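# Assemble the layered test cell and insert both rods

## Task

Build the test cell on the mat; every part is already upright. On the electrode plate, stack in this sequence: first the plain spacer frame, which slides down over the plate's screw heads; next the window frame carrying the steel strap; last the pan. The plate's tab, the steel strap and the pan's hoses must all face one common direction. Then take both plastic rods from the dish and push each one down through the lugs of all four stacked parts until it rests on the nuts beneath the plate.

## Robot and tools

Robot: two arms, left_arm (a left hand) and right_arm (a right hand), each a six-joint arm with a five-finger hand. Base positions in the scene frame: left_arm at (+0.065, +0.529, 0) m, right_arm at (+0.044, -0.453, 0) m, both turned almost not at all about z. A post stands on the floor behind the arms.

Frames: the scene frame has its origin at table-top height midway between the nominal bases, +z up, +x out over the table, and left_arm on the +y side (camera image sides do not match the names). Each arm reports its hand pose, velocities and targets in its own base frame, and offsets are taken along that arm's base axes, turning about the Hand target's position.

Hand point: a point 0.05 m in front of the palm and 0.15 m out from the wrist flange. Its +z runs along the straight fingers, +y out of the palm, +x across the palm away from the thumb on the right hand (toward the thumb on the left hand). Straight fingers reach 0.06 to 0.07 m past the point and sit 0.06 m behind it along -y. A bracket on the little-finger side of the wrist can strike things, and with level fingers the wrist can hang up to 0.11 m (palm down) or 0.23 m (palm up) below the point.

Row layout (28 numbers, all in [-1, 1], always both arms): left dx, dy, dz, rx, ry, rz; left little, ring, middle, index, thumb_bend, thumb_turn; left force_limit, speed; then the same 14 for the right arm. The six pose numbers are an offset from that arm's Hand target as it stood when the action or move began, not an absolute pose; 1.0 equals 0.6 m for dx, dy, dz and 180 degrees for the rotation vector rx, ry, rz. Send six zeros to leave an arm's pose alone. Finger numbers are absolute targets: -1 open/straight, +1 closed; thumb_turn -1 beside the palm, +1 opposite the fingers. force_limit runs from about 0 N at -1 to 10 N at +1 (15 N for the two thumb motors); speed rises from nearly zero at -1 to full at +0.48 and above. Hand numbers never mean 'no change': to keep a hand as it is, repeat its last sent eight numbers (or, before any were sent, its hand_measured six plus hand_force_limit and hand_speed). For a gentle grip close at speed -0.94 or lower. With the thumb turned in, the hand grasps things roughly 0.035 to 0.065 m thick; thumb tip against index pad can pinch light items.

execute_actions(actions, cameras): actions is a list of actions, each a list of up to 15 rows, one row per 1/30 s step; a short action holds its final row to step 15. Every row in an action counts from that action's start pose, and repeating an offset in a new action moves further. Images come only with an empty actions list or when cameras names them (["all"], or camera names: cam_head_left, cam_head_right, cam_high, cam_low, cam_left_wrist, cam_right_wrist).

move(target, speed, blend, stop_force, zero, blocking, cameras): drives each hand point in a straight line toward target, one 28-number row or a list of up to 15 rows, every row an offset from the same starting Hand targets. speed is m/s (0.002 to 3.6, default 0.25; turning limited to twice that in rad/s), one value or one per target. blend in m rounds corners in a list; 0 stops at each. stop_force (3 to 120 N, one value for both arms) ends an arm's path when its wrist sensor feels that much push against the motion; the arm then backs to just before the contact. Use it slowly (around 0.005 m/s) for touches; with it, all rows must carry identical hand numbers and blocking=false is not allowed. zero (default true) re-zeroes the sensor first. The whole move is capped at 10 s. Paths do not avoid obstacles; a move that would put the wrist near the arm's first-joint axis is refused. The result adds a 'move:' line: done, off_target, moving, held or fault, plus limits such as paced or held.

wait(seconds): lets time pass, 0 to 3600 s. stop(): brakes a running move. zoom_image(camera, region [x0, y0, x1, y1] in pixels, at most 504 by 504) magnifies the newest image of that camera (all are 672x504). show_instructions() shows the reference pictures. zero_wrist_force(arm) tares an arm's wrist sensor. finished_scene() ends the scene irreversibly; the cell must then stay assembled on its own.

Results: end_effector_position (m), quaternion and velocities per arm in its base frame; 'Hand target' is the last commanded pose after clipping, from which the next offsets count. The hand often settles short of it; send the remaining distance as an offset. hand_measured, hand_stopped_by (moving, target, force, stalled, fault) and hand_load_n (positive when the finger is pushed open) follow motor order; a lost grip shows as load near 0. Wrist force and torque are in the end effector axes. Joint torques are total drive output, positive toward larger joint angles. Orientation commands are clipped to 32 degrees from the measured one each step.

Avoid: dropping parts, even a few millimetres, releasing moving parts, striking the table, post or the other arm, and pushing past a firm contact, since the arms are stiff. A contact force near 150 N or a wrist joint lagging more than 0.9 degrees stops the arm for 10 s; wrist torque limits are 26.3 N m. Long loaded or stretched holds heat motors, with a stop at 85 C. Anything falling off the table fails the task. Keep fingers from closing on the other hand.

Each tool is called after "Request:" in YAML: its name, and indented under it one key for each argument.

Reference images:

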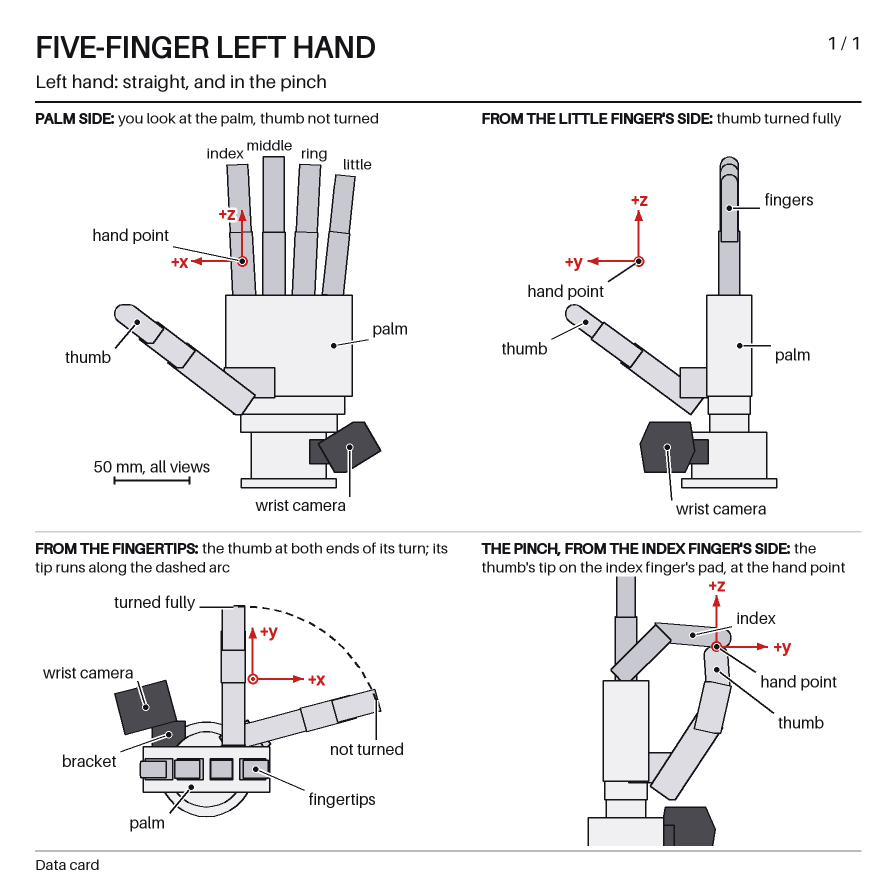

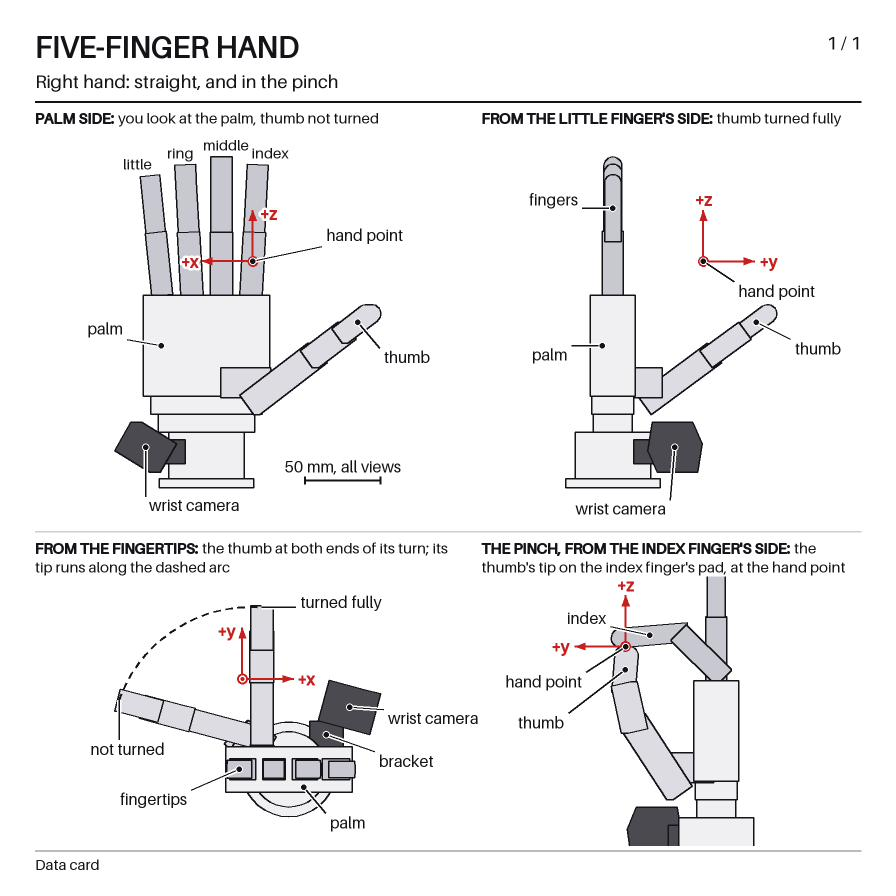

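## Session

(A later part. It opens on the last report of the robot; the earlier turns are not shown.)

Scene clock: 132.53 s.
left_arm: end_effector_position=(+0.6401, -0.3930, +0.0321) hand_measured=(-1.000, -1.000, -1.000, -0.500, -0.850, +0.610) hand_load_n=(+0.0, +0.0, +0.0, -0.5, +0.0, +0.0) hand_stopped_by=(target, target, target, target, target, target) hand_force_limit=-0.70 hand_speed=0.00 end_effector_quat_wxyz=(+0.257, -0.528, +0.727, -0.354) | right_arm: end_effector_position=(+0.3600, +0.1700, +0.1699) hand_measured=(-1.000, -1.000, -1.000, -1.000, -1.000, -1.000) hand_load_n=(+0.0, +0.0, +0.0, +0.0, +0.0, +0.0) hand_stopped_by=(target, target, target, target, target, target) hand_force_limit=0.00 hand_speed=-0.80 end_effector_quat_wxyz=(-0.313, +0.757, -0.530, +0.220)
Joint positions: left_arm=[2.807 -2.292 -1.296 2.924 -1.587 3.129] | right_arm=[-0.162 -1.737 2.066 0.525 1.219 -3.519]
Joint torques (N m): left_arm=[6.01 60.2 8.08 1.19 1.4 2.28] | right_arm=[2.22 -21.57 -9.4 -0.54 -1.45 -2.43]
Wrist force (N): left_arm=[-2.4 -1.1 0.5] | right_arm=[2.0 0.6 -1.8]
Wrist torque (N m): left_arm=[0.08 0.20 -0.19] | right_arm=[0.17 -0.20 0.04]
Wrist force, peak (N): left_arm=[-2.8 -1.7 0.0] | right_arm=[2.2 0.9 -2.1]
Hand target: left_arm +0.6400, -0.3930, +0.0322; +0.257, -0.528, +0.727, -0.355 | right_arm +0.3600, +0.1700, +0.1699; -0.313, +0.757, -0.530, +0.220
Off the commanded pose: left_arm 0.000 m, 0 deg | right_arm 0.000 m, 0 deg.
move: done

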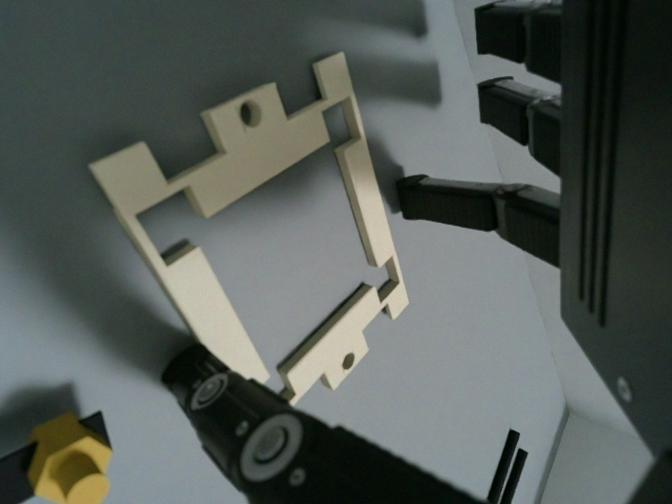

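Request:
move:
  target: [0,0,0,0,0,0,-1,-1,-1,-0.1,-0.85,0.61,-0.3,-0.95,0,0,0,0,0,0,-1,-1,-1,-1,-1,-1,0,-0.8]
  speed: 0.02
  cameras: ["cam_left_wrist"]

Request:
zoom_image:
  camera: "cam_left_wrist"
  region: [90, 80, 460, 440]

Scene clock: 134.47 s.
left_arm: end_effector_position=(+0.6400, -0.3930, +0.0322) hand_measured=(-1.000, -1.000, -1.000, -0.354, -0.850, +0.610) hand_load_n=(+0.0, +0.0, +0.0, +3.0, +0.0, +0.0) hand_stopped_by=(target, target, target, force, target, target) hand_force_limit=-0.30 hand_speed=-0.95 end_effector_quat_wxyz=(+0.258, -0.528, +0.727, -0.355) | right_arm: end_effector_position=(+0.3600, +0.1700, +0.1699) hand_measured=(-1.000, -1.000, -1.000, -1.000, -1.000, -1.000) hand_load_n=(+0.0, -0.5, +0.0, +0.0, +0.0, +0.0) hand_stopped_by=(target, target, target, target, target, target) hand_force_limit=0.00 hand_speed=-0.80 end_effector_quat_wxyz=(-0.313, +0.757, -0.530, +0.220)
Joint positions: left_arm=[2.807 -2.292 -1.296 2.924 -1.587 3.129] | right_arm=[-0.162 -1.737 2.066 0.525 1.219 -3.519]
Joint torques (N m): left_arm=[-0.89 55.69 6.86 0.34 -0.72 1.48] | right_arm=[2.9 -21.16 -8.62 -0.66 -1.39 -2.38]
Wrist force (N): left_arm=[-2.1 -5.4 0.5] | right_arm=[2.2 1.0 -2.0]
Wrist torque (N m): left_arm=[-0.07 0.18 -0.15] | right_arm=[0.25 -0.22 0.06]
Wrist force, peak (N): left_arm=[-2.3 -6.6 -0.5] | right_arm=[2.5 0.8 -2.1]
Hand target: left_arm +0.6400, -0.3930, +0.0322; +0.257, -0.528, +0.727, -0.355 | right_arm +0.3600, +0.1700, +0.1699; -0.313, +0.757, -0.530, +0.220
Off the commanded pose: left_arm 0.000 m, 0 deg | right_arm 0.000 m, 0 deg.
move: done

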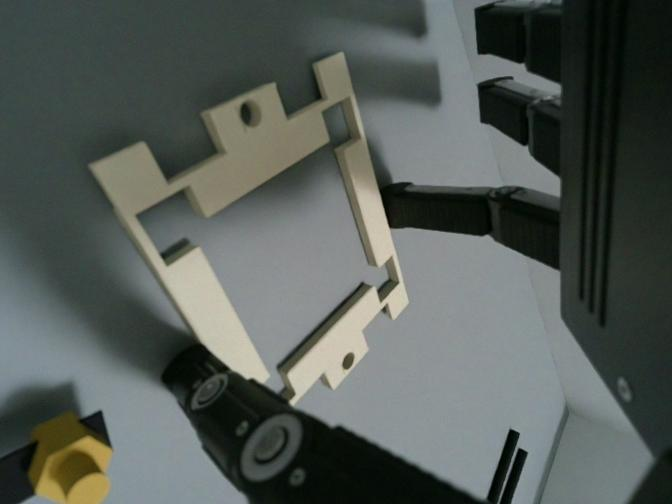

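Scaled by 1.362.

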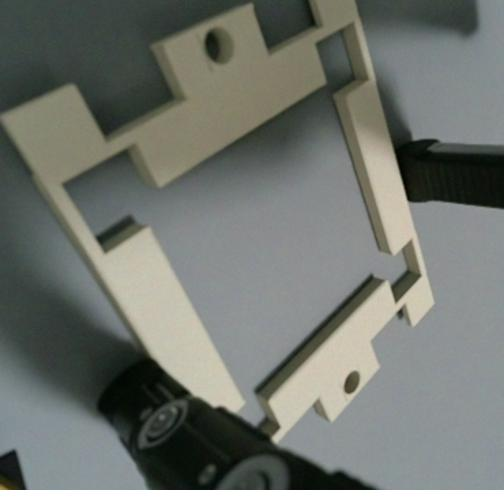

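Request:
move:
  target:
    - [0,0,0.0013,-0.00206,-0.00634,0,-1,-1,-1,-0.45,-0.85,0.61,-0.3,-0.5,0,0,0,0,0,0,-1,-1,-1,-1,-1,-1,0,-0.8]
    - [0,0,0.0013,-0.00206,-0.00634,0,-1,-1,-1,-0.1,-0.85,0.61,-0.3,-0.95,0,0,0,0,0,0,-1,-1,-1,-1,-1,-1,0,-0.8]
  speed: 0.02
  cameras: ["cam_left_wrist"]

Request:
zoom_image:
  camera: "cam_left_wrist"
  region: [90, 80, 460, 440]

Scene clock: 138.67 s.
left_arm: end_effector_position=(+0.6400, -0.3930, +0.0329) hand_measured=(-1.000, -1.000, -1.000, -0.314, -0.850, +0.610) hand_load_n=(+0.0, +0.0, +0.0, +3.5, +3.0, -0.5) hand_stopped_by=(target, target, target, force, target, target) hand_force_limit=-0.30 hand_speed=-0.95 end_effector_quat_wxyz=(+0.263, -0.526, +0.723, -0.362) | right_arm: end_effector_position=(+0.3600, +0.1700, +0.1699) hand_measured=(-1.000, -1.000, -1.000, -1.000, -1.000, -1.000) hand_load_n=(+0.0, +0.0, +0.0, +0.0, +0.0, +0.0) hand_stopped_by=(target, target, target, target, target, target) hand_force_limit=0.00 hand_speed=-0.80 end_effector_quat_wxyz=(-0.313, +0.757, -0.530, +0.220)
Joint positions: left_arm=[2.807 -2.281 -1.32 2.958 -1.587 3.129] | right_arm=[-0.162 -1.737 2.066 0.525 1.219 -3.519]
Joint torques (N m): left_arm=[-7.93 38.85 30.05 -1.26 -0.14 1.63] | right_arm=[3.89 -21.1 -9 -0.59 -1.43 -2.31]
Wrist force (N): left_arm=[-2.5 -1.3 0.3] | right_arm=[2.1 0.6 -2.1]
Wrist torque (N m): left_arm=[0.10 0.20 -0.24] | right_arm=[0.19 -0.23 0.05]
Wrist force, peak (N): left_arm=[-2.4 -7.1 -0.8] | right_arm=[2.3 0.9 -2.2]
Hand target: left_arm +0.6400, -0.3930, +0.0329; +0.263, -0.526, +0.723, -0.362 | right_arm +0.3600, +0.1700, +0.1699; -0.313, +0.757, -0.530, +0.220
Off the commanded pose: left_arm 0.000 m, 0 deg | right_arm 0.000 m, 0 deg.
move: done

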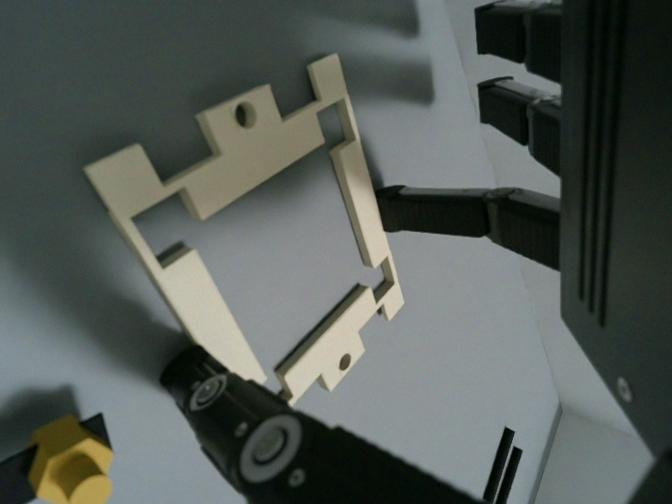

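Scaled by 1.362.

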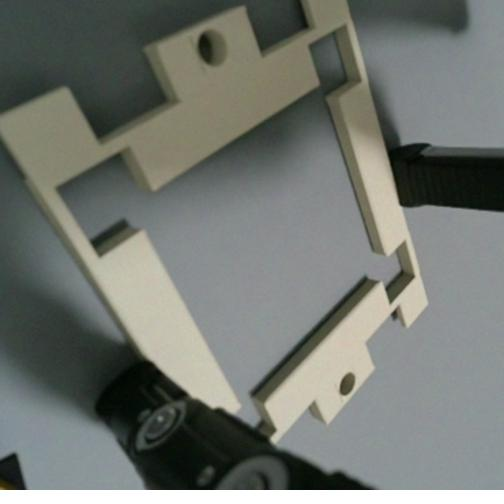

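Request:
move:
  target: [0,0,0.017,0,0,0,-1,-1,-1,-0.1,-0.85,0.61,-0.3,-0.95,0,0,0,0,0,0,-1,-1,-1,-1,-1,-1,0,-0.8]
  speed: 0.02
  cameras: ["cam_left_wrist"]

Request:
zoom_image:
  camera: "cam_left_wrist"
  region: [90, 80, 460, 440]

Scene clock: 140.13 s.
left_arm: end_effector_position=(+0.6401, -0.3930, +0.0434) hand_measured=(-1.000, -1.000, -1.000, -0.314, -0.850, +0.610) hand_load_n=(+0.0, -0.5, +0.0, +3.5, +3.5, +0.0) hand_stopped_by=(target, target, target, force, target, target) hand_force_limit=-0.30 hand_speed=-0.95 end_effector_quat_wxyz=(+0.263, -0.526, +0.723, -0.362) | right_arm: end_effector_position=(+0.3600, +0.1700, +0.1699) hand_measured=(-1.000, -1.000, -1.000, -1.000, -1.000, -1.000) hand_load_n=(-0.5, +0.0, +0.0, +0.0, -0.5, -0.5) hand_stopped_by=(target, target, target, target, target, target) hand_force_limit=0.00 hand_speed=-0.80 end_effector_quat_wxyz=(-0.313, +0.757, -0.530, +0.220)
Joint positions: left_arm=[2.807 -2.27 -1.31 2.937 -1.587 3.129] | right_arm=[-0.162 -1.737 2.066 0.525 1.219 -3.519]
Joint torques (N m): left_arm=[-8.86 41.72 17.21 1.38 0.78 0.89] | right_arm=[4.57 -21.06 -9.21 -0.47 -1.43 -2.37]
Wrist force (N): left_arm=[-2.5 -0.9 0.4] | right_arm=[2.0 0.8 -2.1]
Wrist torque (N m): left_arm=[0.11 0.21 -0.24] | right_arm=[0.23 -0.20 0.04]
Wrist force, peak (N): left_arm=[-2.7 -1.5 0.3] | right_arm=[2.5 0.9 -2.2]
Hand target: left_arm +0.6400, -0.3930, +0.0431; +0.263, -0.526, +0.723, -0.362 | right_arm +0.3600, +0.1700, +0.1699; -0.313, +0.757, -0.530, +0.220
Off the commanded pose: left_arm 0.000 m, 0 deg | right_arm 0.000 m, 0 deg.
move: done

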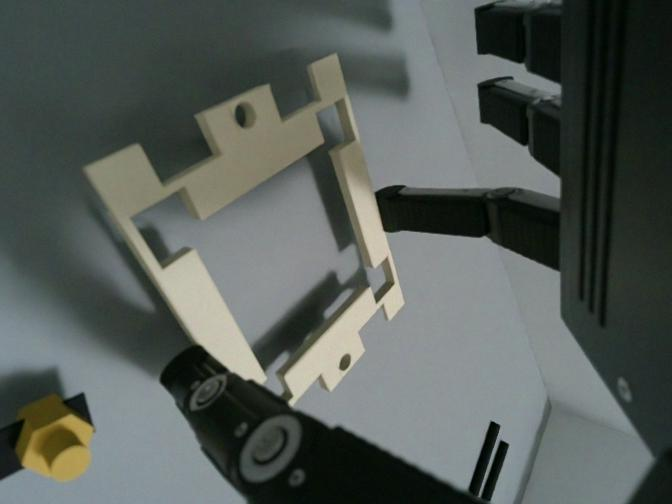

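Scaled by 1.362.

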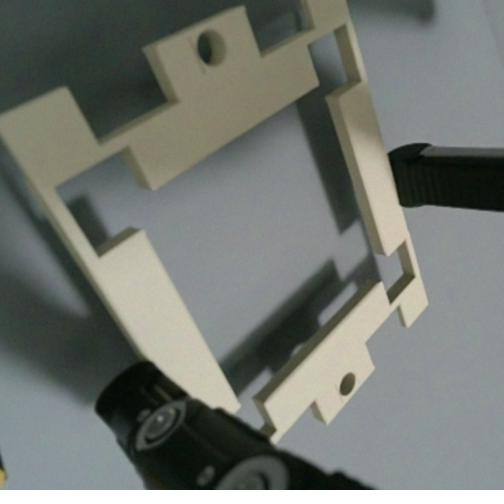

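Request:
move:
  target:
    - [0,0,0.112,0,0,0,-1,-1,-1,-0.1,-0.85,0.61,-0.3,-0.95,0,0,0,0,0,0,-1,-1,-1,-1,-1,-1,0,-0.8]
    - [-0.2377,0.0937,0.112,0,0,-0.0972,-1,-1,-1,-0.1,-0.85,0.61,-0.3,-0.95,0,0,0,0,0,0,-1,-1,-1,-1,-1,-1,0,-0.8]
  speed: 0.08
  blend: [0.02,0]
  cameras: ["cam_left_wrist","cam_high"]

Scene clock: 146.17 s.
left_arm: end_effector_position=(+0.4975, -0.3367, +0.1104) hand_measured=(-1.000, -1.000, -1.000, -0.314, -0.850, +0.610) hand_load_n=(+0.0, +0.0, +0.0, +3.5, +3.5, +0.0) hand_stopped_by=(target, target, target, force, target, target) hand_force_limit=-0.30 hand_speed=-0.95 end_effector_quat_wxyz=(+0.205, -0.410, +0.795, -0.398) | right_arm: end_effector_position=(+0.3600, +0.1700, +0.1699) hand_measured=(-1.000, -1.000, -1.000, -1.000, -1.000, -1.000) hand_load_n=(+0.0, +0.0, -0.5, +0.0, +0.0, +0.0) hand_stopped_by=(target, target, target, target, target, target) hand_force_limit=0.00 hand_speed=-0.80 end_effector_quat_wxyz=(-0.313, +0.757, -0.530, +0.220)
Joint positions: left_arm=[2.935 -1.889 -1.731 2.935 -1.244 3.398] | right_arm=[-0.162 -1.737 2.066 0.525 1.219 -3.519]
Joint torques (N m): left_arm=[-6.41 29.96 22.11 -0.4 0.45 -0.99] | right_arm=[5.03 -20.94 -8.36 -0.32 -1.29 -2.39]
Wrist force (N): left_arm=[-2.5 -0.6 0.7] | right_arm=[1.9 0.7 -2.2]
Wrist torque (N m): left_arm=[0.14 0.22 -0.16] | right_arm=[0.21 -0.18 0.03]
Wrist force, peak (N): left_arm=[-2.5 -1.8 0.8] | right_arm=[2.4 0.7 -2.2]
Hand target: left_arm +0.4974, -0.3368, +0.1103; +0.205, -0.409, +0.795, -0.398 | right_arm +0.3600, +0.1700, +0.1699; -0.313, +0.757, -0.530, +0.220
Off the commanded pose: left_arm 0.000 m, 0 deg | right_arm 0.000 m, 0 deg.
move: done
Images, in order (width x height): cam_high 672x504, cam_left_wrist 672x504.

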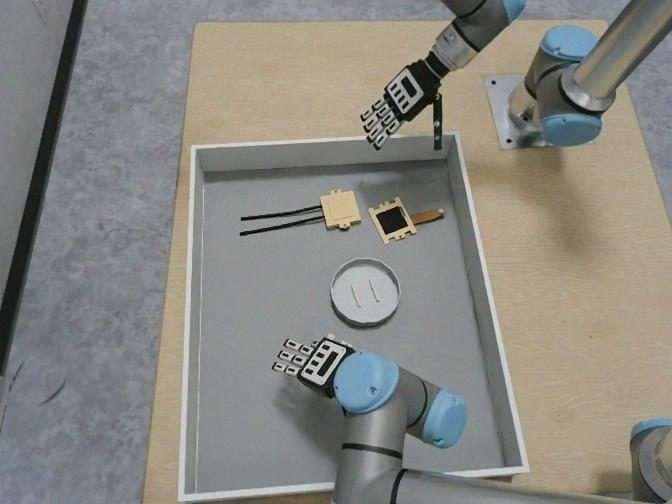

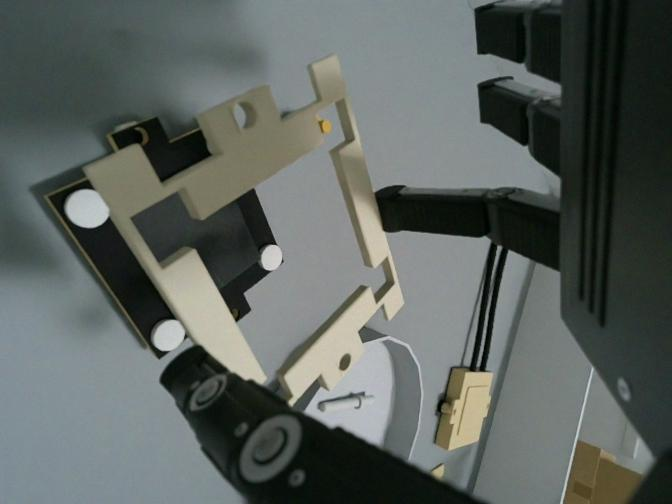

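Request:
zoom_image:
  camera: "cam_left_wrist"
  region: [20, 80, 380, 380]

Scaled by 1.400.

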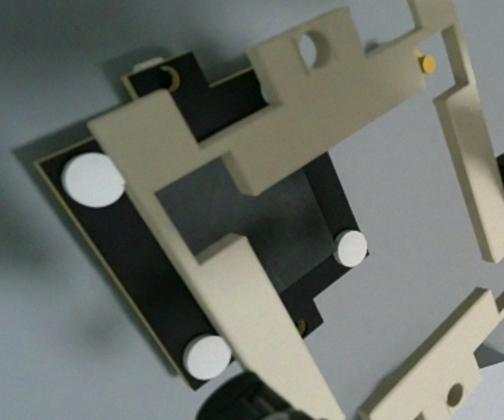

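Request:
move:
  target: [0.001,-0.008,-0.084,0,0,-0.0061,-1,-1,-1,-0.1,-0.85,0.61,-0.3,-0.95,0,0,0,0,0,0,-1,-1,-1,-1,-1,-1,0,-0.8]
  speed: 0.05
  cameras: ["cam_left_wrist"]

Request:
zoom_image:
  camera: "cam_left_wrist"
  region: [70, 90, 430, 420]

Scene clock: 152.37 s.
left_arm: end_effector_position=(+0.4978, -0.3416, +0.0597) hand_measured=(-1.000, -1.000, -1.000, -0.314, -0.850, +0.610) hand_load_n=(+0.0, +0.0, +0.0, +3.5, +3.5, -0.5) hand_stopped_by=(target, target, target, force, target, target) hand_force_limit=-0.30 hand_speed=-0.95 end_effector_quat_wxyz=(+0.201, -0.402, +0.799, -0.400) end_effector_velocity=(+0.000, +0.000, +0.002) end_effector_angular_velocity=(+0.001, +0.000, -0.001) | right_arm: end_effector_position=(+0.3600, +0.1700, +0.1699) hand_measured=(-1.000, -1.000, -1.000, -1.000, -1.000, -1.000) hand_load_n=(+0.0, +0.0, -0.5, +0.0, +0.0, +0.0) hand_stopped_by=(target, target, target, target, target, target) hand_force_limit=0.00 hand_speed=-0.80 end_effector_quat_wxyz=(-0.313, +0.757, -0.530, +0.220)
Joint positions: left_arm=[2.93 -1.96 -1.78 3.051 -1.233 3.408] | right_arm=[-0.162 -1.737 2.066 0.525 1.219 -3.519]
Joint velocities: left_arm=[0 0.002 0.002 -0.005 0 0.001] | right_arm=[within noise]
Joint torques (N m): left_arm=[-4.23 45.37 28.69 -1.51 0.11 0.2] | right_arm=[5.21 -20.41 -8.37 -0.22 -1.31 -2.37]
Wrist force (N): left_arm=[-2.9 -0.5 0.7] | right_arm=[1.9 0.6 -1.9]
Wrist torque (N m): left_arm=[0.14 0.28 -0.31] | right_arm=[0.19 -0.19 0.03]
Wrist force, peak (N): left_arm=[-2.9 -0.5 0.7] | right_arm=[2.2 0.7 -2.5]
Hand target: left_arm +0.4980, -0.3416, +0.0599; +0.201, -0.402, +0.799, -0.400 | right_arm +0.3600, +0.1700, +0.1699; -0.313, +0.757, -0.530, +0.220
Off the commanded pose: left_arm 0.000 m, 0 deg | right_arm 0.000 m, 0 deg.
move: done

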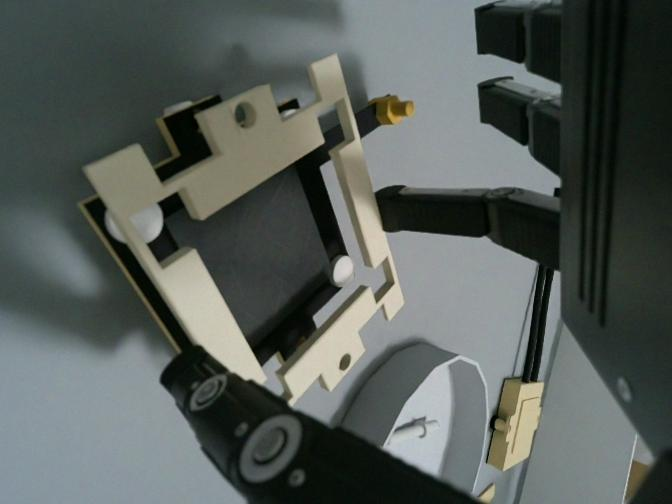

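Scaled by 1.400.

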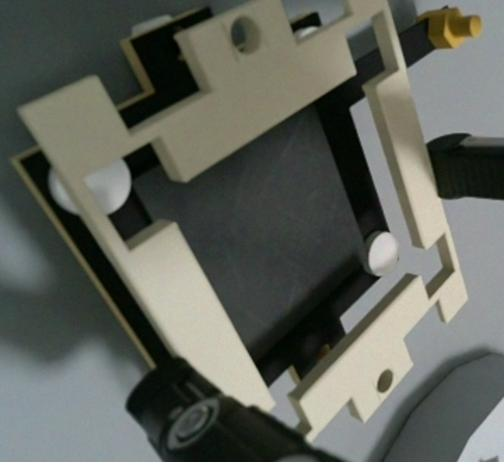

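Request:
move:
  target: [0,0,-0.02,0,0,0,-1,-1,-1,-0.1,-0.85,0.61,-0.3,-0.95,0,0,0,0,0,0,-1,-1,-1,-1,-1,-1,0,-0.8]
  speed: 0.03
  cameras: ["cam_left_wrist"]

Request:
zoom_image:
  camera: "cam_left_wrist"
  region: [70, 70, 430, 420]

Scene clock: 154.77 s.
left_arm: end_effector_position=(+0.4979, -0.3416, +0.0477) hand_measured=(-1.000, -1.000, -1.000, -0.314, -0.850, +0.610) hand_load_n=(+0.0, +0.0, +0.0, +3.5, +3.5, -0.5) hand_stopped_by=(target, target, target, force, target, target) hand_force_limit=-0.30 hand_speed=-0.95 end_effector_quat_wxyz=(+0.201, -0.402, +0.799, -0.400) end_effector_velocity=(-0.001, +0.000, +0.001) end_effector_angular_velocity=(+0.001, +0.004, +0.000) | right_arm: end_effector_position=(+0.3600, +0.1700, +0.1699) hand_measured=(-1.000, -1.000, -1.000, -1.000, -1.000, -1.000) hand_load_n=(+0.0, +0.0, +0.0, +0.0, -0.5, +0.0) hand_stopped_by=(target, target, target, target, target, target) hand_force_limit=0.00 hand_speed=-0.80 end_effector_quat_wxyz=(-0.313, +0.757, -0.530, +0.220)
Joint positions: left_arm=[2.93 -1.976 -1.792 3.08 -1.233 3.408] | right_arm=[-0.162 -1.737 2.066 0.525 1.219 -3.519]
Joint velocities: left_arm=[0 0.003 0.001 -0.007 0 0] | right_arm=[within noise]
Joint torques (N m): left_arm=[2.16 44.35 24.19 -1.52 -1.09 -1.26] | right_arm=[5.53 -19.99 -8.62 -0.27 -1.36 -2.39]
Wrist force (N): left_arm=[-2.7 -0.7 0.6] | right_arm=[2.2 0.6 -1.9]
Wrist torque (N m): left_arm=[0.12 0.25 -0.30] | right_arm=[0.19 -0.24 0.06]
Wrist force, peak (N): left_arm=[-2.9 -0.8 0.5] | right_arm=[2.4 0.8 -2.1]
Hand target: left_arm +0.4980, -0.3416, +0.0479; +0.201, -0.402, +0.799, -0.400 | right_arm +0.3600, +0.1700, +0.1699; -0.313, +0.757, -0.530, +0.220
Off the commanded pose: left_arm 0.000 m, 0 deg | right_arm 0.000 m, 0 deg.
move: done

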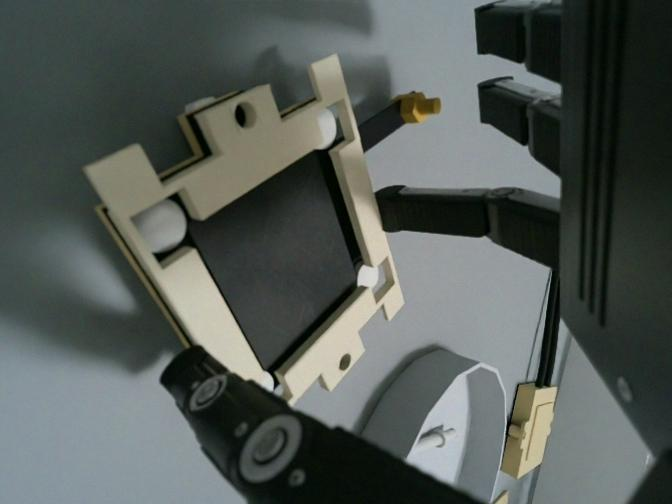

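Scaled by 1.400.

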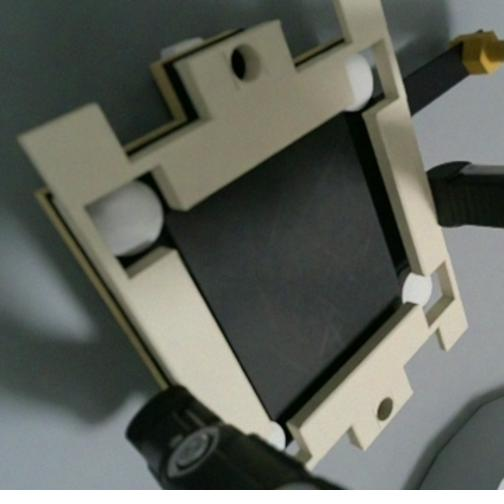

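Request:
move:
  target: [0,0,-0.0195,0,0,0,-1,-1,-1,-0.1,-0.85,0.61,-0.3,-0.95,0,0,0,0,0,0,-1,-1,-1,-1,-1,-1,0,-0.8]
  speed: 0.006
  stop_force: 3
  cameras: ["cam_left_wrist"]

Request:
zoom_image:
  camera: "cam_left_wrist"
  region: [70, 70, 430, 420]

Scene clock: 157.77 s.
left_arm: end_effector_position=(+0.4980, -0.3416, +0.0445) hand_measured=(-1.000, -1.000, -1.000, -0.314, -0.850, +0.610) hand_load_n=(+0.0, +0.0, +0.0, +1.0, +2.0, +0.0) hand_stopped_by=(target, target, target, force, target, target) hand_force_limit=-0.30 hand_speed=-0.95 end_effector_quat_wxyz=(+0.201, -0.402, +0.799, -0.400) | right_arm: end_effector_position=(+0.3600, +0.1700, +0.1699) hand_measured=(-1.000, -1.000, -1.000, -1.000, -1.000, -1.000) hand_load_n=(+0.0, +0.0, +0.0, +0.0, +0.0, +0.0) hand_stopped_by=(target, target, target, target, target, target) hand_force_limit=0.00 hand_speed=-0.80 end_effector_quat_wxyz=(-0.313, +0.757, -0.530, +0.220)
Joint positions: left_arm=[2.93 -1.981 -1.795 3.088 -1.233 3.408] | right_arm=[-0.162 -1.737 2.066 0.525 1.219 -3.519]
Joint torques (N m): left_arm=[0.62 44.44 28.4 -1.37 -1.06 -1.17] | right_arm=[5.23 -20.1 -9.28 -0.26 -1.21 -2.29]
Wrist force (N): left_arm=[-2.5 -2.4 -1.3] | right_arm=[2.0 0.7 -1.7]
Wrist torque (N m): left_arm=[0.06 0.21 -0.28] | right_arm=[0.19 -0.22 0.05]
Wrist force, peak (N): left_arm=[-2.7 -4.2 -2.7] | right_arm=[2.4 0.7 -2.2]
Hand target: left_arm +0.4980, -0.3416, +0.0445; +0.201, -0.402, +0.799, -0.400 (not the last commanded pose) | right_arm +0.3600, +0.1700, +0.1699; -0.313, +0.757, -0.530, +0.220
Off the commanded pose: left_arm 0.008 m, 0 deg | right_arm 0.000 m, 0 deg.
move: contact (left_arm)

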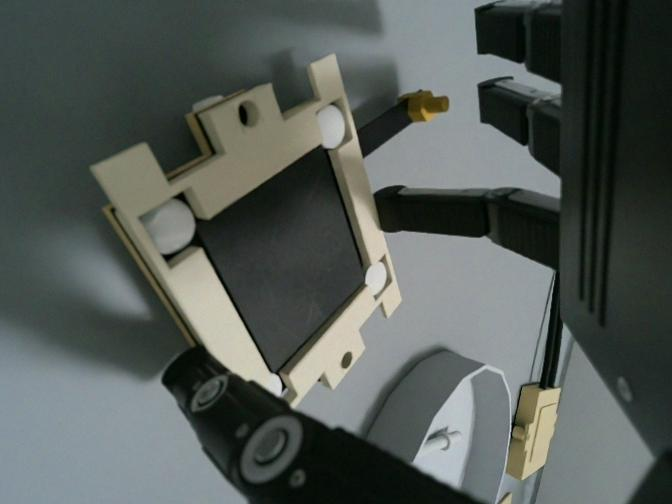

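Scaled by 1.400.

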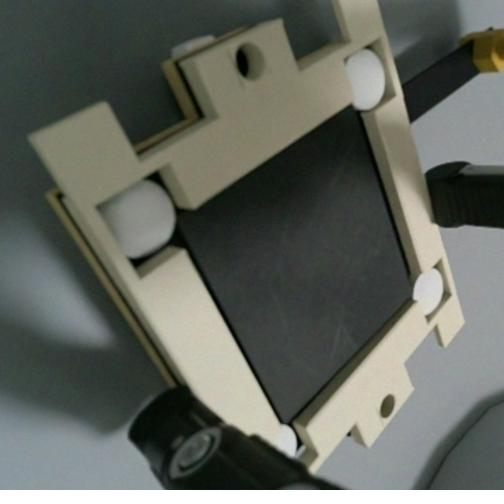

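Request:
zoom_image:
  camera: "cam_left_wrist"
  region: [90, 140, 250, 300]

Request:
zoom_image:
  camera: "cam_left_wrist"
  region: [280, 70, 440, 230]

Request:
zoom_image:
  camera: "cam_left_wrist"
  region: [250, 230, 450, 430]

Scaled by 3.150.

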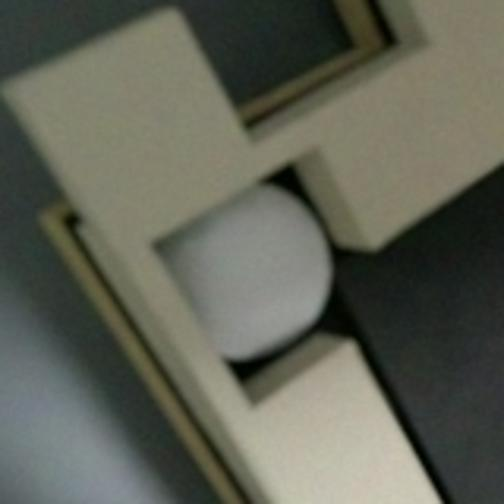

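Scaled by 3.150.

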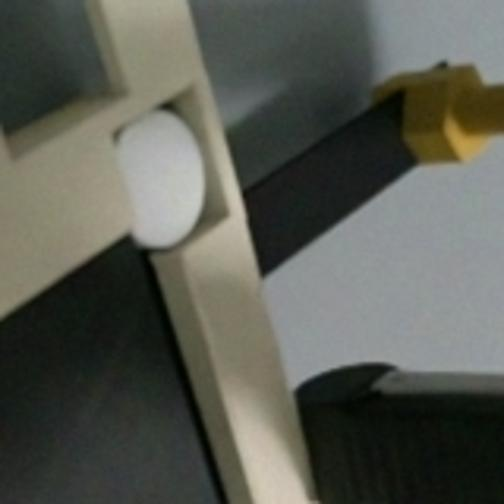

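Scaled by 2.520.

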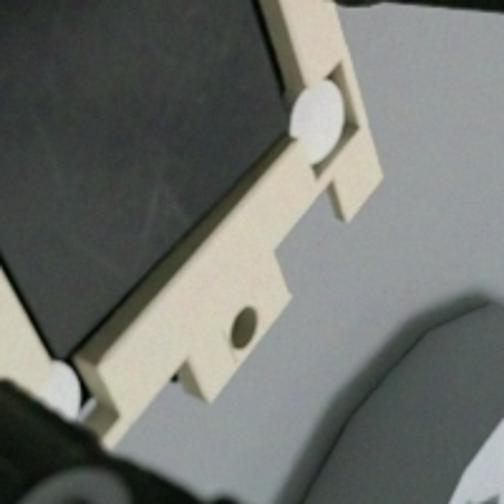

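Request:
zoom_image:
  camera: "cam_left_wrist"
  region: [305, 85, 365, 160]

Request:
zoom_image:
  camera: "cam_left_wrist"
  region: [350, 245, 410, 320]

Request:
zoom_image:
  camera: "cam_left_wrist"
  region: [130, 180, 220, 280]

Scaled by 6.720.

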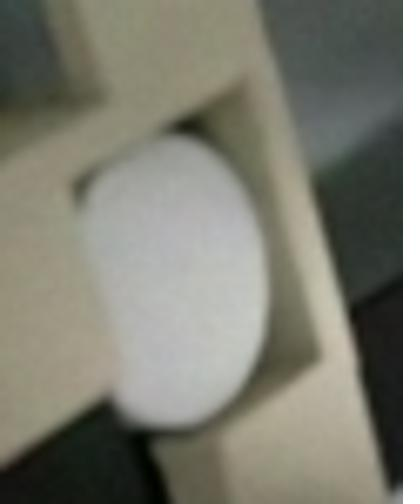

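Scaled by 6.720.

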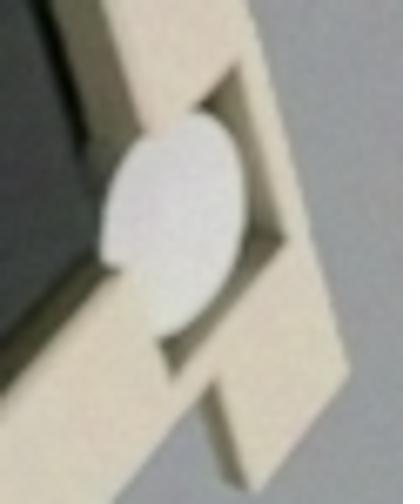

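Scaled by 5.040.

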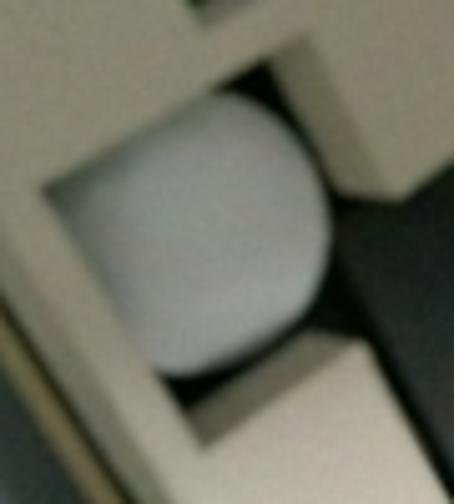

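Request:
wait:
  seconds: 0.1
  cameras: ["cam_low","cam_head_left"]

Scene clock: 175.43 s.
left_arm: end_effector_position=(+0.4980, -0.3416, +0.0445) hand_measured=(-1.000, -1.000, -1.000, -0.314, -0.850, +0.610) hand_load_n=(+0.0, +0.0, +0.0, +1.0, +2.0, +0.0) hand_stopped_by=(target, target, target, force, target, target) hand_force_limit=-0.30 hand_speed=-0.95 end_effector_quat_wxyz=(+0.201, -0.402, +0.799, -0.400) | right_arm: end_effector_position=(+0.3600, +0.1700, +0.1699) hand_measured=(-1.000, -1.000, -1.000, -1.000, -1.000, -1.000) hand_load_n=(+0.0, +0.0, +0.0, +0.0, +0.0, -0.5) hand_stopped_by=(target, target, target, target, target, target) hand_force_limit=0.00 hand_speed=-0.80 end_effector_quat_wxyz=(-0.313, +0.757, -0.530, +0.220)
Joint positions: left_arm=[2.93 -1.981 -1.795 3.088 -1.233 3.408] | right_arm=[-0.162 -1.737 2.066 0.525 1.219 -3.519]
Joint torques (N m): left_arm=[0.27 43.83 28.37 0.05 -1.09 -1.16] | right_arm=[5.15 -20.33 -8.22 -0.27 -1.23 -2.4]
Wrist force (N): left_arm=[-2.3 -2.1 -1.3] | right_arm=[1.9 0.5 -1.9]
Wrist torque (N m): left_arm=[0.09 0.20 -0.28] | right_arm=[0.15 -0.19 0.03]
Wrist force, peak (N): left_arm=[-2.8 -2.7 -2.1] | right_arm=[2.4 1.0 -2.2]
Hand target: left_arm +0.4980, -0.3416, +0.0445; +0.201, -0.402, +0.799, -0.400 (not the last commanded pose) | right_arm +0.3600, +0.1700, +0.1699; -0.313, +0.757, -0.530, +0.220
Off the commanded pose: left_arm 0.008 m, 0 deg | right_arm 0.000 m, 0 deg.
wait: 0.10 s; at rest from the start
Images, in order (width x height): cam_head_left 672x504, cam_low 672x504.

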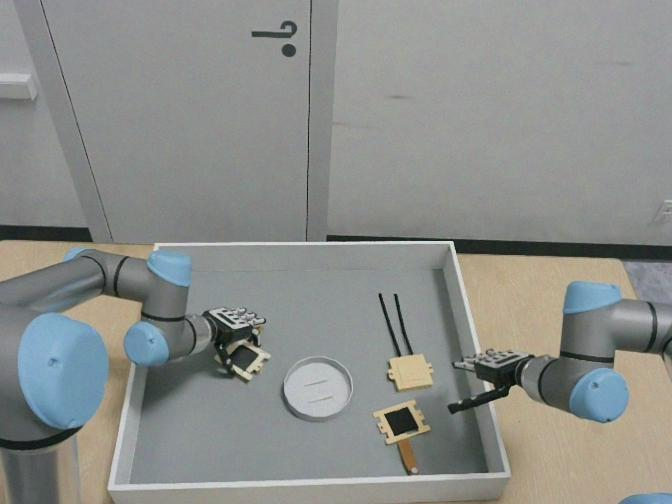

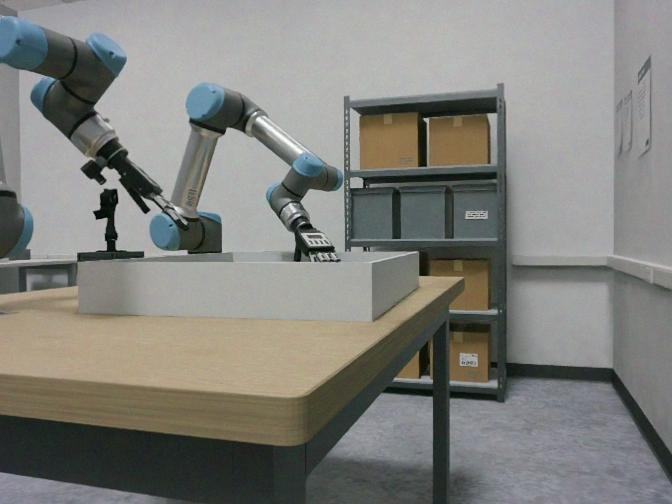

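Request:
zoom_image:
  camera: "cam_head_left"
  region: [200, 330, 290, 400]

Scaled by 5.600.

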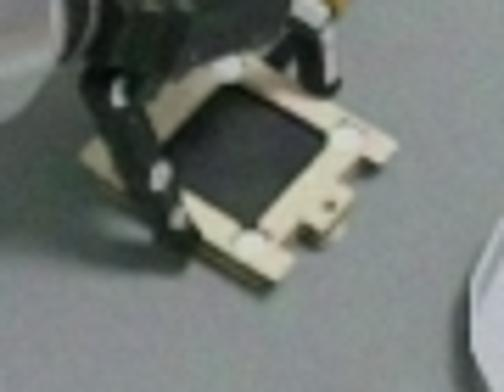

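Request:
move:
  target:
    - [-0.00136,0.00097,0.0005,0,0,0,-1,-1,-1,-0.1,-0.85,0.61,-0.3,-0.95,0,0,0,0,0,0,-1,-1,-1,-1,-1,-1,0,-0.8]
    - [-0.00136,0.00097,-0.012,0,0,0,-1,-1,-1,-0.1,-0.85,0.61,-0.3,-0.95,0,0,0,0,0,0,-1,-1,-1,-1,-1,-1,0,-0.8]
  speed: 0.005
  stop_force: 3
  cameras: ["cam_left_wrist"]

Request:
zoom_image:
  camera: "cam_left_wrist"
  region: [70, 70, 430, 420]

Scene clock: 178.43 s.
left_arm: end_effector_position=(+0.4972, -0.3410, +0.0435) hand_measured=(-1.000, -1.000, -1.000, -0.314, -0.850, +0.610) hand_load_n=(+0.0, +0.0, +0.0, +3.5, +1.5, +0.0) hand_stopped_by=(target, target, target, force, target, target) hand_force_limit=-0.30 hand_speed=-0.95 end_effector_quat_wxyz=(+0.201, -0.402, +0.799, -0.400) | right_arm: end_effector_position=(+0.3600, +0.1700, +0.1699) hand_measured=(-1.000, -1.000, -1.000, -1.000, -1.000, -1.000) hand_load_n=(+0.0, +0.0, +0.0, +0.0, +0.0, +0.0) hand_stopped_by=(target, target, target, target, target, target) hand_force_limit=0.00 hand_speed=-0.80 end_effector_quat_wxyz=(-0.313, +0.757, -0.530, +0.220)
Joint positions: left_arm=[2.931 -1.98 -1.8 3.092 -1.232 3.409] | right_arm=[-0.162 -1.737 2.066 0.525 1.219 -3.519]
Joint torques (N m): left_arm=[5.94 43.4 26.31 -2.12 1.44 2.27] | right_arm=[4.91 -20.16 -9.06 -0.26 -1.23 -2.27]
Wrist force (N): left_arm=[-2.4 -5.0 0.0] | right_arm=[2.3 0.8 -2.0]
Wrist torque (N m): left_arm=[0.02 0.22 -0.27] | right_arm=[0.21 -0.26 0.05]
Wrist force, peak (N): left_arm=[-2.9 -7.4 -1.8] | right_arm=[2.4 0.9 -2.2]
Hand target: left_arm +0.4972, -0.3410, +0.0435; +0.201, -0.402, +0.799, -0.400 (not the last commanded pose) | right_arm +0.3600, +0.1700, +0.1699; -0.313, +0.757, -0.530, +0.220
Off the commanded pose: left_arm 0.006 m, 0 deg | right_arm 0.000 m, 0 deg.
move: contact (left_arm); path passed 1 of 2 targets

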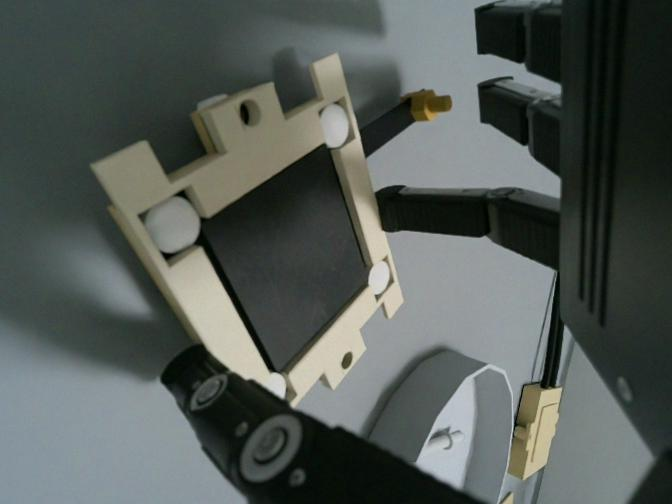

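Scaled by 1.400.

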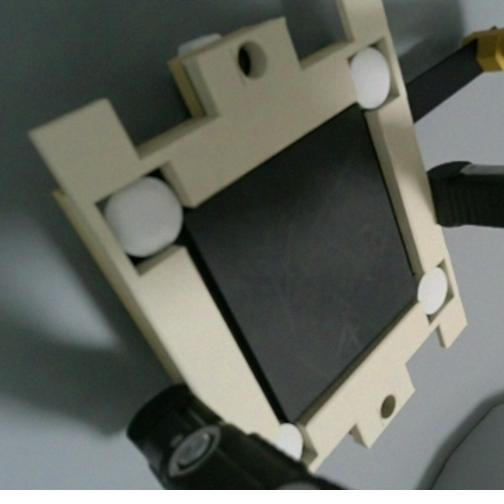

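Request:
move:
  target: [0,0,0.0007,0,0,0,-1,-1,-1,-0.5,-0.98,0.61,-0.3,-0.9,0,0,0,0,0,0,-1,-1,-1,-1,-1,-1,0,-0.8]
  speed: 0.01
  cameras: ["cam_left_wrist"]

Request:
zoom_image:
  camera: "cam_left_wrist"
  region: [70, 70, 430, 420]

Scene clock: 180.63 s.
left_arm: end_effector_position=(+0.4972, -0.3410, +0.0439) hand_measured=(-1.000, -1.000, -1.000, -0.500, -0.980, +0.610) hand_load_n=(+0.0, -0.5, +0.0, +0.0, -0.5, +0.0) hand_stopped_by=(target, target, target, target, target, target) hand_force_limit=-0.30 hand_speed=-0.90 end_effector_quat_wxyz=(+0.201, -0.402, +0.799, -0.400) | right_arm: end_effector_position=(+0.3600, +0.1700, +0.1699) hand_measured=(-1.000, -1.000, -1.000, -1.000, -1.000, -1.000) hand_load_n=(+0.5, +0.0, +0.0, +0.0, +0.0, +0.0) hand_stopped_by=(target, target, target, target, target, target) hand_force_limit=0.00 hand_speed=-0.80 end_effector_quat_wxyz=(-0.313, +0.757, -0.530, +0.220)
Joint positions: left_arm=[2.931 -1.98 -1.799 3.091 -1.232 3.409] | right_arm=[-0.162 -1.737 2.066 0.525 1.219 -3.519]
Joint torques (N m): left_arm=[6.03 28.98 21.41 0.88 1.26 1.99] | right_arm=[5.71 -20.88 -8.96 -0.22 -1.26 -2.47]
Wrist force (N): left_arm=[-2.7 -0.4 0.4] | right_arm=[1.9 0.9 -2.1]
Wrist torque (N m): left_arm=[0.19 0.24 -0.31] | right_arm=[0.23 -0.20 0.04]
Wrist force, peak (N): left_arm=[-3.0 -6.1 -1.4] | right_arm=[2.3 0.7 -2.2]
Hand target: left_arm +0.4972, -0.3410, +0.0439; +0.201, -0.402, +0.799, -0.400 | right_arm +0.3600, +0.1700, +0.1699; -0.313, +0.757, -0.530, +0.220
Off the commanded pose: left_arm 0.000 m, 0 deg | right_arm 0.000 m, 0 deg.
move: done

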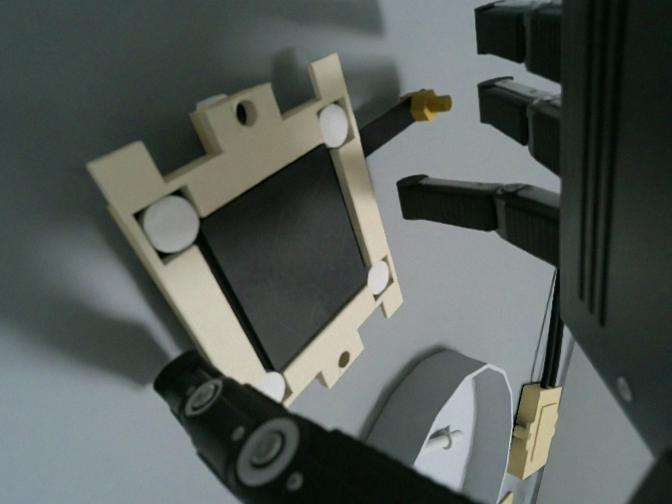

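Scaled by 1.400.

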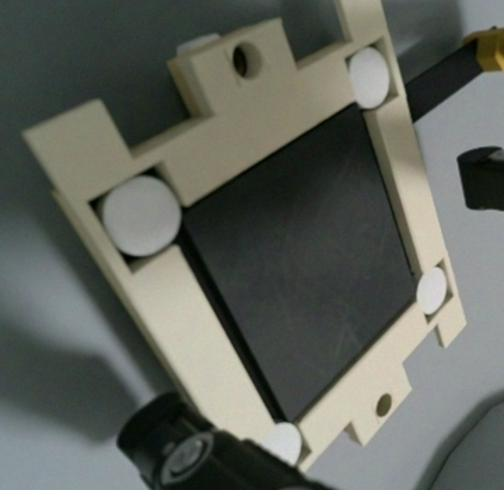

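Request:
move:
  target:
    - [0,0,0.05,0,0,0,-1,-1,-1,-0.5,-0.98,0.61,-0.3,-0.9,0,0,0,0,0,0,-1,-1,-1,-1,-1,-1,0,-0.8]
    - [-0.02,0,0.15,0,0,0,-1,-1,-1,-0.5,-0.98,0.61,-0.3,-0.9,0,0,0,0,0,0,-1,-1,-1,-1,-1,-1,0,-0.8]
  speed: [0.04,0.12]
  cameras: ["cam_left_wrist"]

Request:
zoom_image:
  camera: "cam_left_wrist"
  region: [40, 60, 300, 320]

Scene clock: 183.30 s.
left_arm: end_effector_position=(+0.4853, -0.3411, +0.1339) hand_measured=(-1.000, -1.000, -1.000, -0.500, -0.980, +0.610) hand_load_n=(+0.0, +0.0, +0.0, +0.0, +0.0, +0.0) hand_stopped_by=(target, target, target, target, target, target) hand_force_limit=-0.30 hand_speed=-0.90 end_effector_quat_wxyz=(+0.201, -0.402, +0.799, -0.400) | right_arm: end_effector_position=(+0.3600, +0.1700, +0.1699) hand_measured=(-1.000, -1.000, -1.000, -1.000, -1.000, -1.000) hand_load_n=(+0.0, +0.0, +0.0, +0.0, +0.0, +0.0) hand_stopped_by=(target, target, target, target, target, target) hand_force_limit=0.00 hand_speed=-0.80 end_effector_quat_wxyz=(-0.313, +0.757, -0.530, +0.220)
Joint positions: left_arm=[2.925 -1.848 -1.72 2.881 -1.237 3.404] | right_arm=[-0.162 -1.737 2.066 0.525 1.219 -3.519]
Joint torques (N m): left_arm=[3.36 32.73 8.29 -0.46 1.15 1.86] | right_arm=[5.26 -20.18 -8.48 -0.19 -1.19 -2.21]
Wrist force (N): left_arm=[-2.6 -0.8 0.6] | right_arm=[2.3 0.5 -1.6]
Wrist torque (N m): left_arm=[0.10 0.23 -0.16] | right_arm=[0.16 -0.25 0.05]
Wrist force, peak (N): left_arm=[-2.9 0.5 1.4] | right_arm=[2.5 0.8 -2.1]
Hand target: left_arm +0.4852, -0.3410, +0.1339; +0.201, -0.402, +0.799, -0.400 | right_arm +0.3600, +0.1700, +0.1699; -0.313, +0.757, -0.530, +0.220
Off the commanded pose: left_arm 0.000 m, 0 deg | right_arm 0.000 m, 0 deg.
move: done

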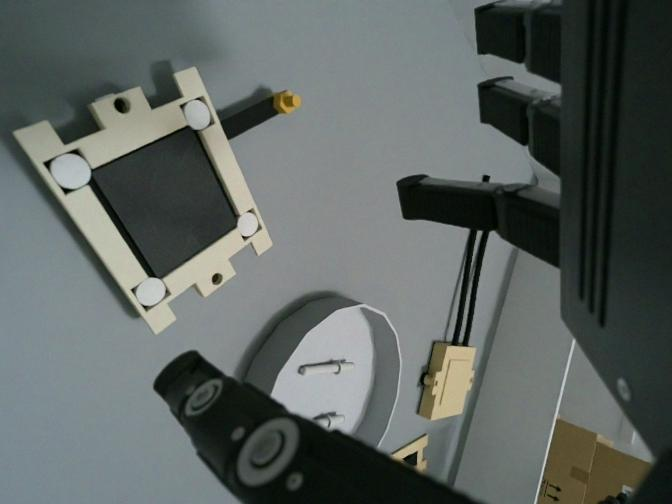

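Scaled by 1.938.

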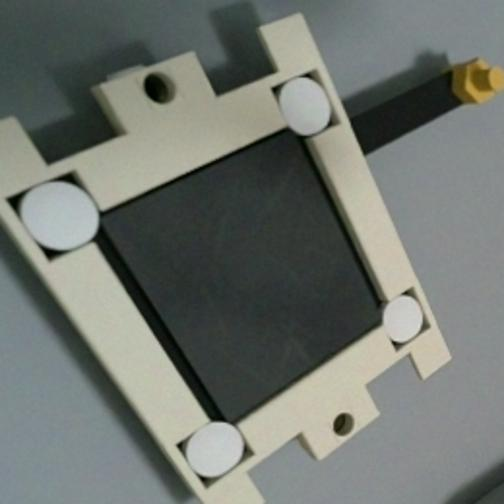

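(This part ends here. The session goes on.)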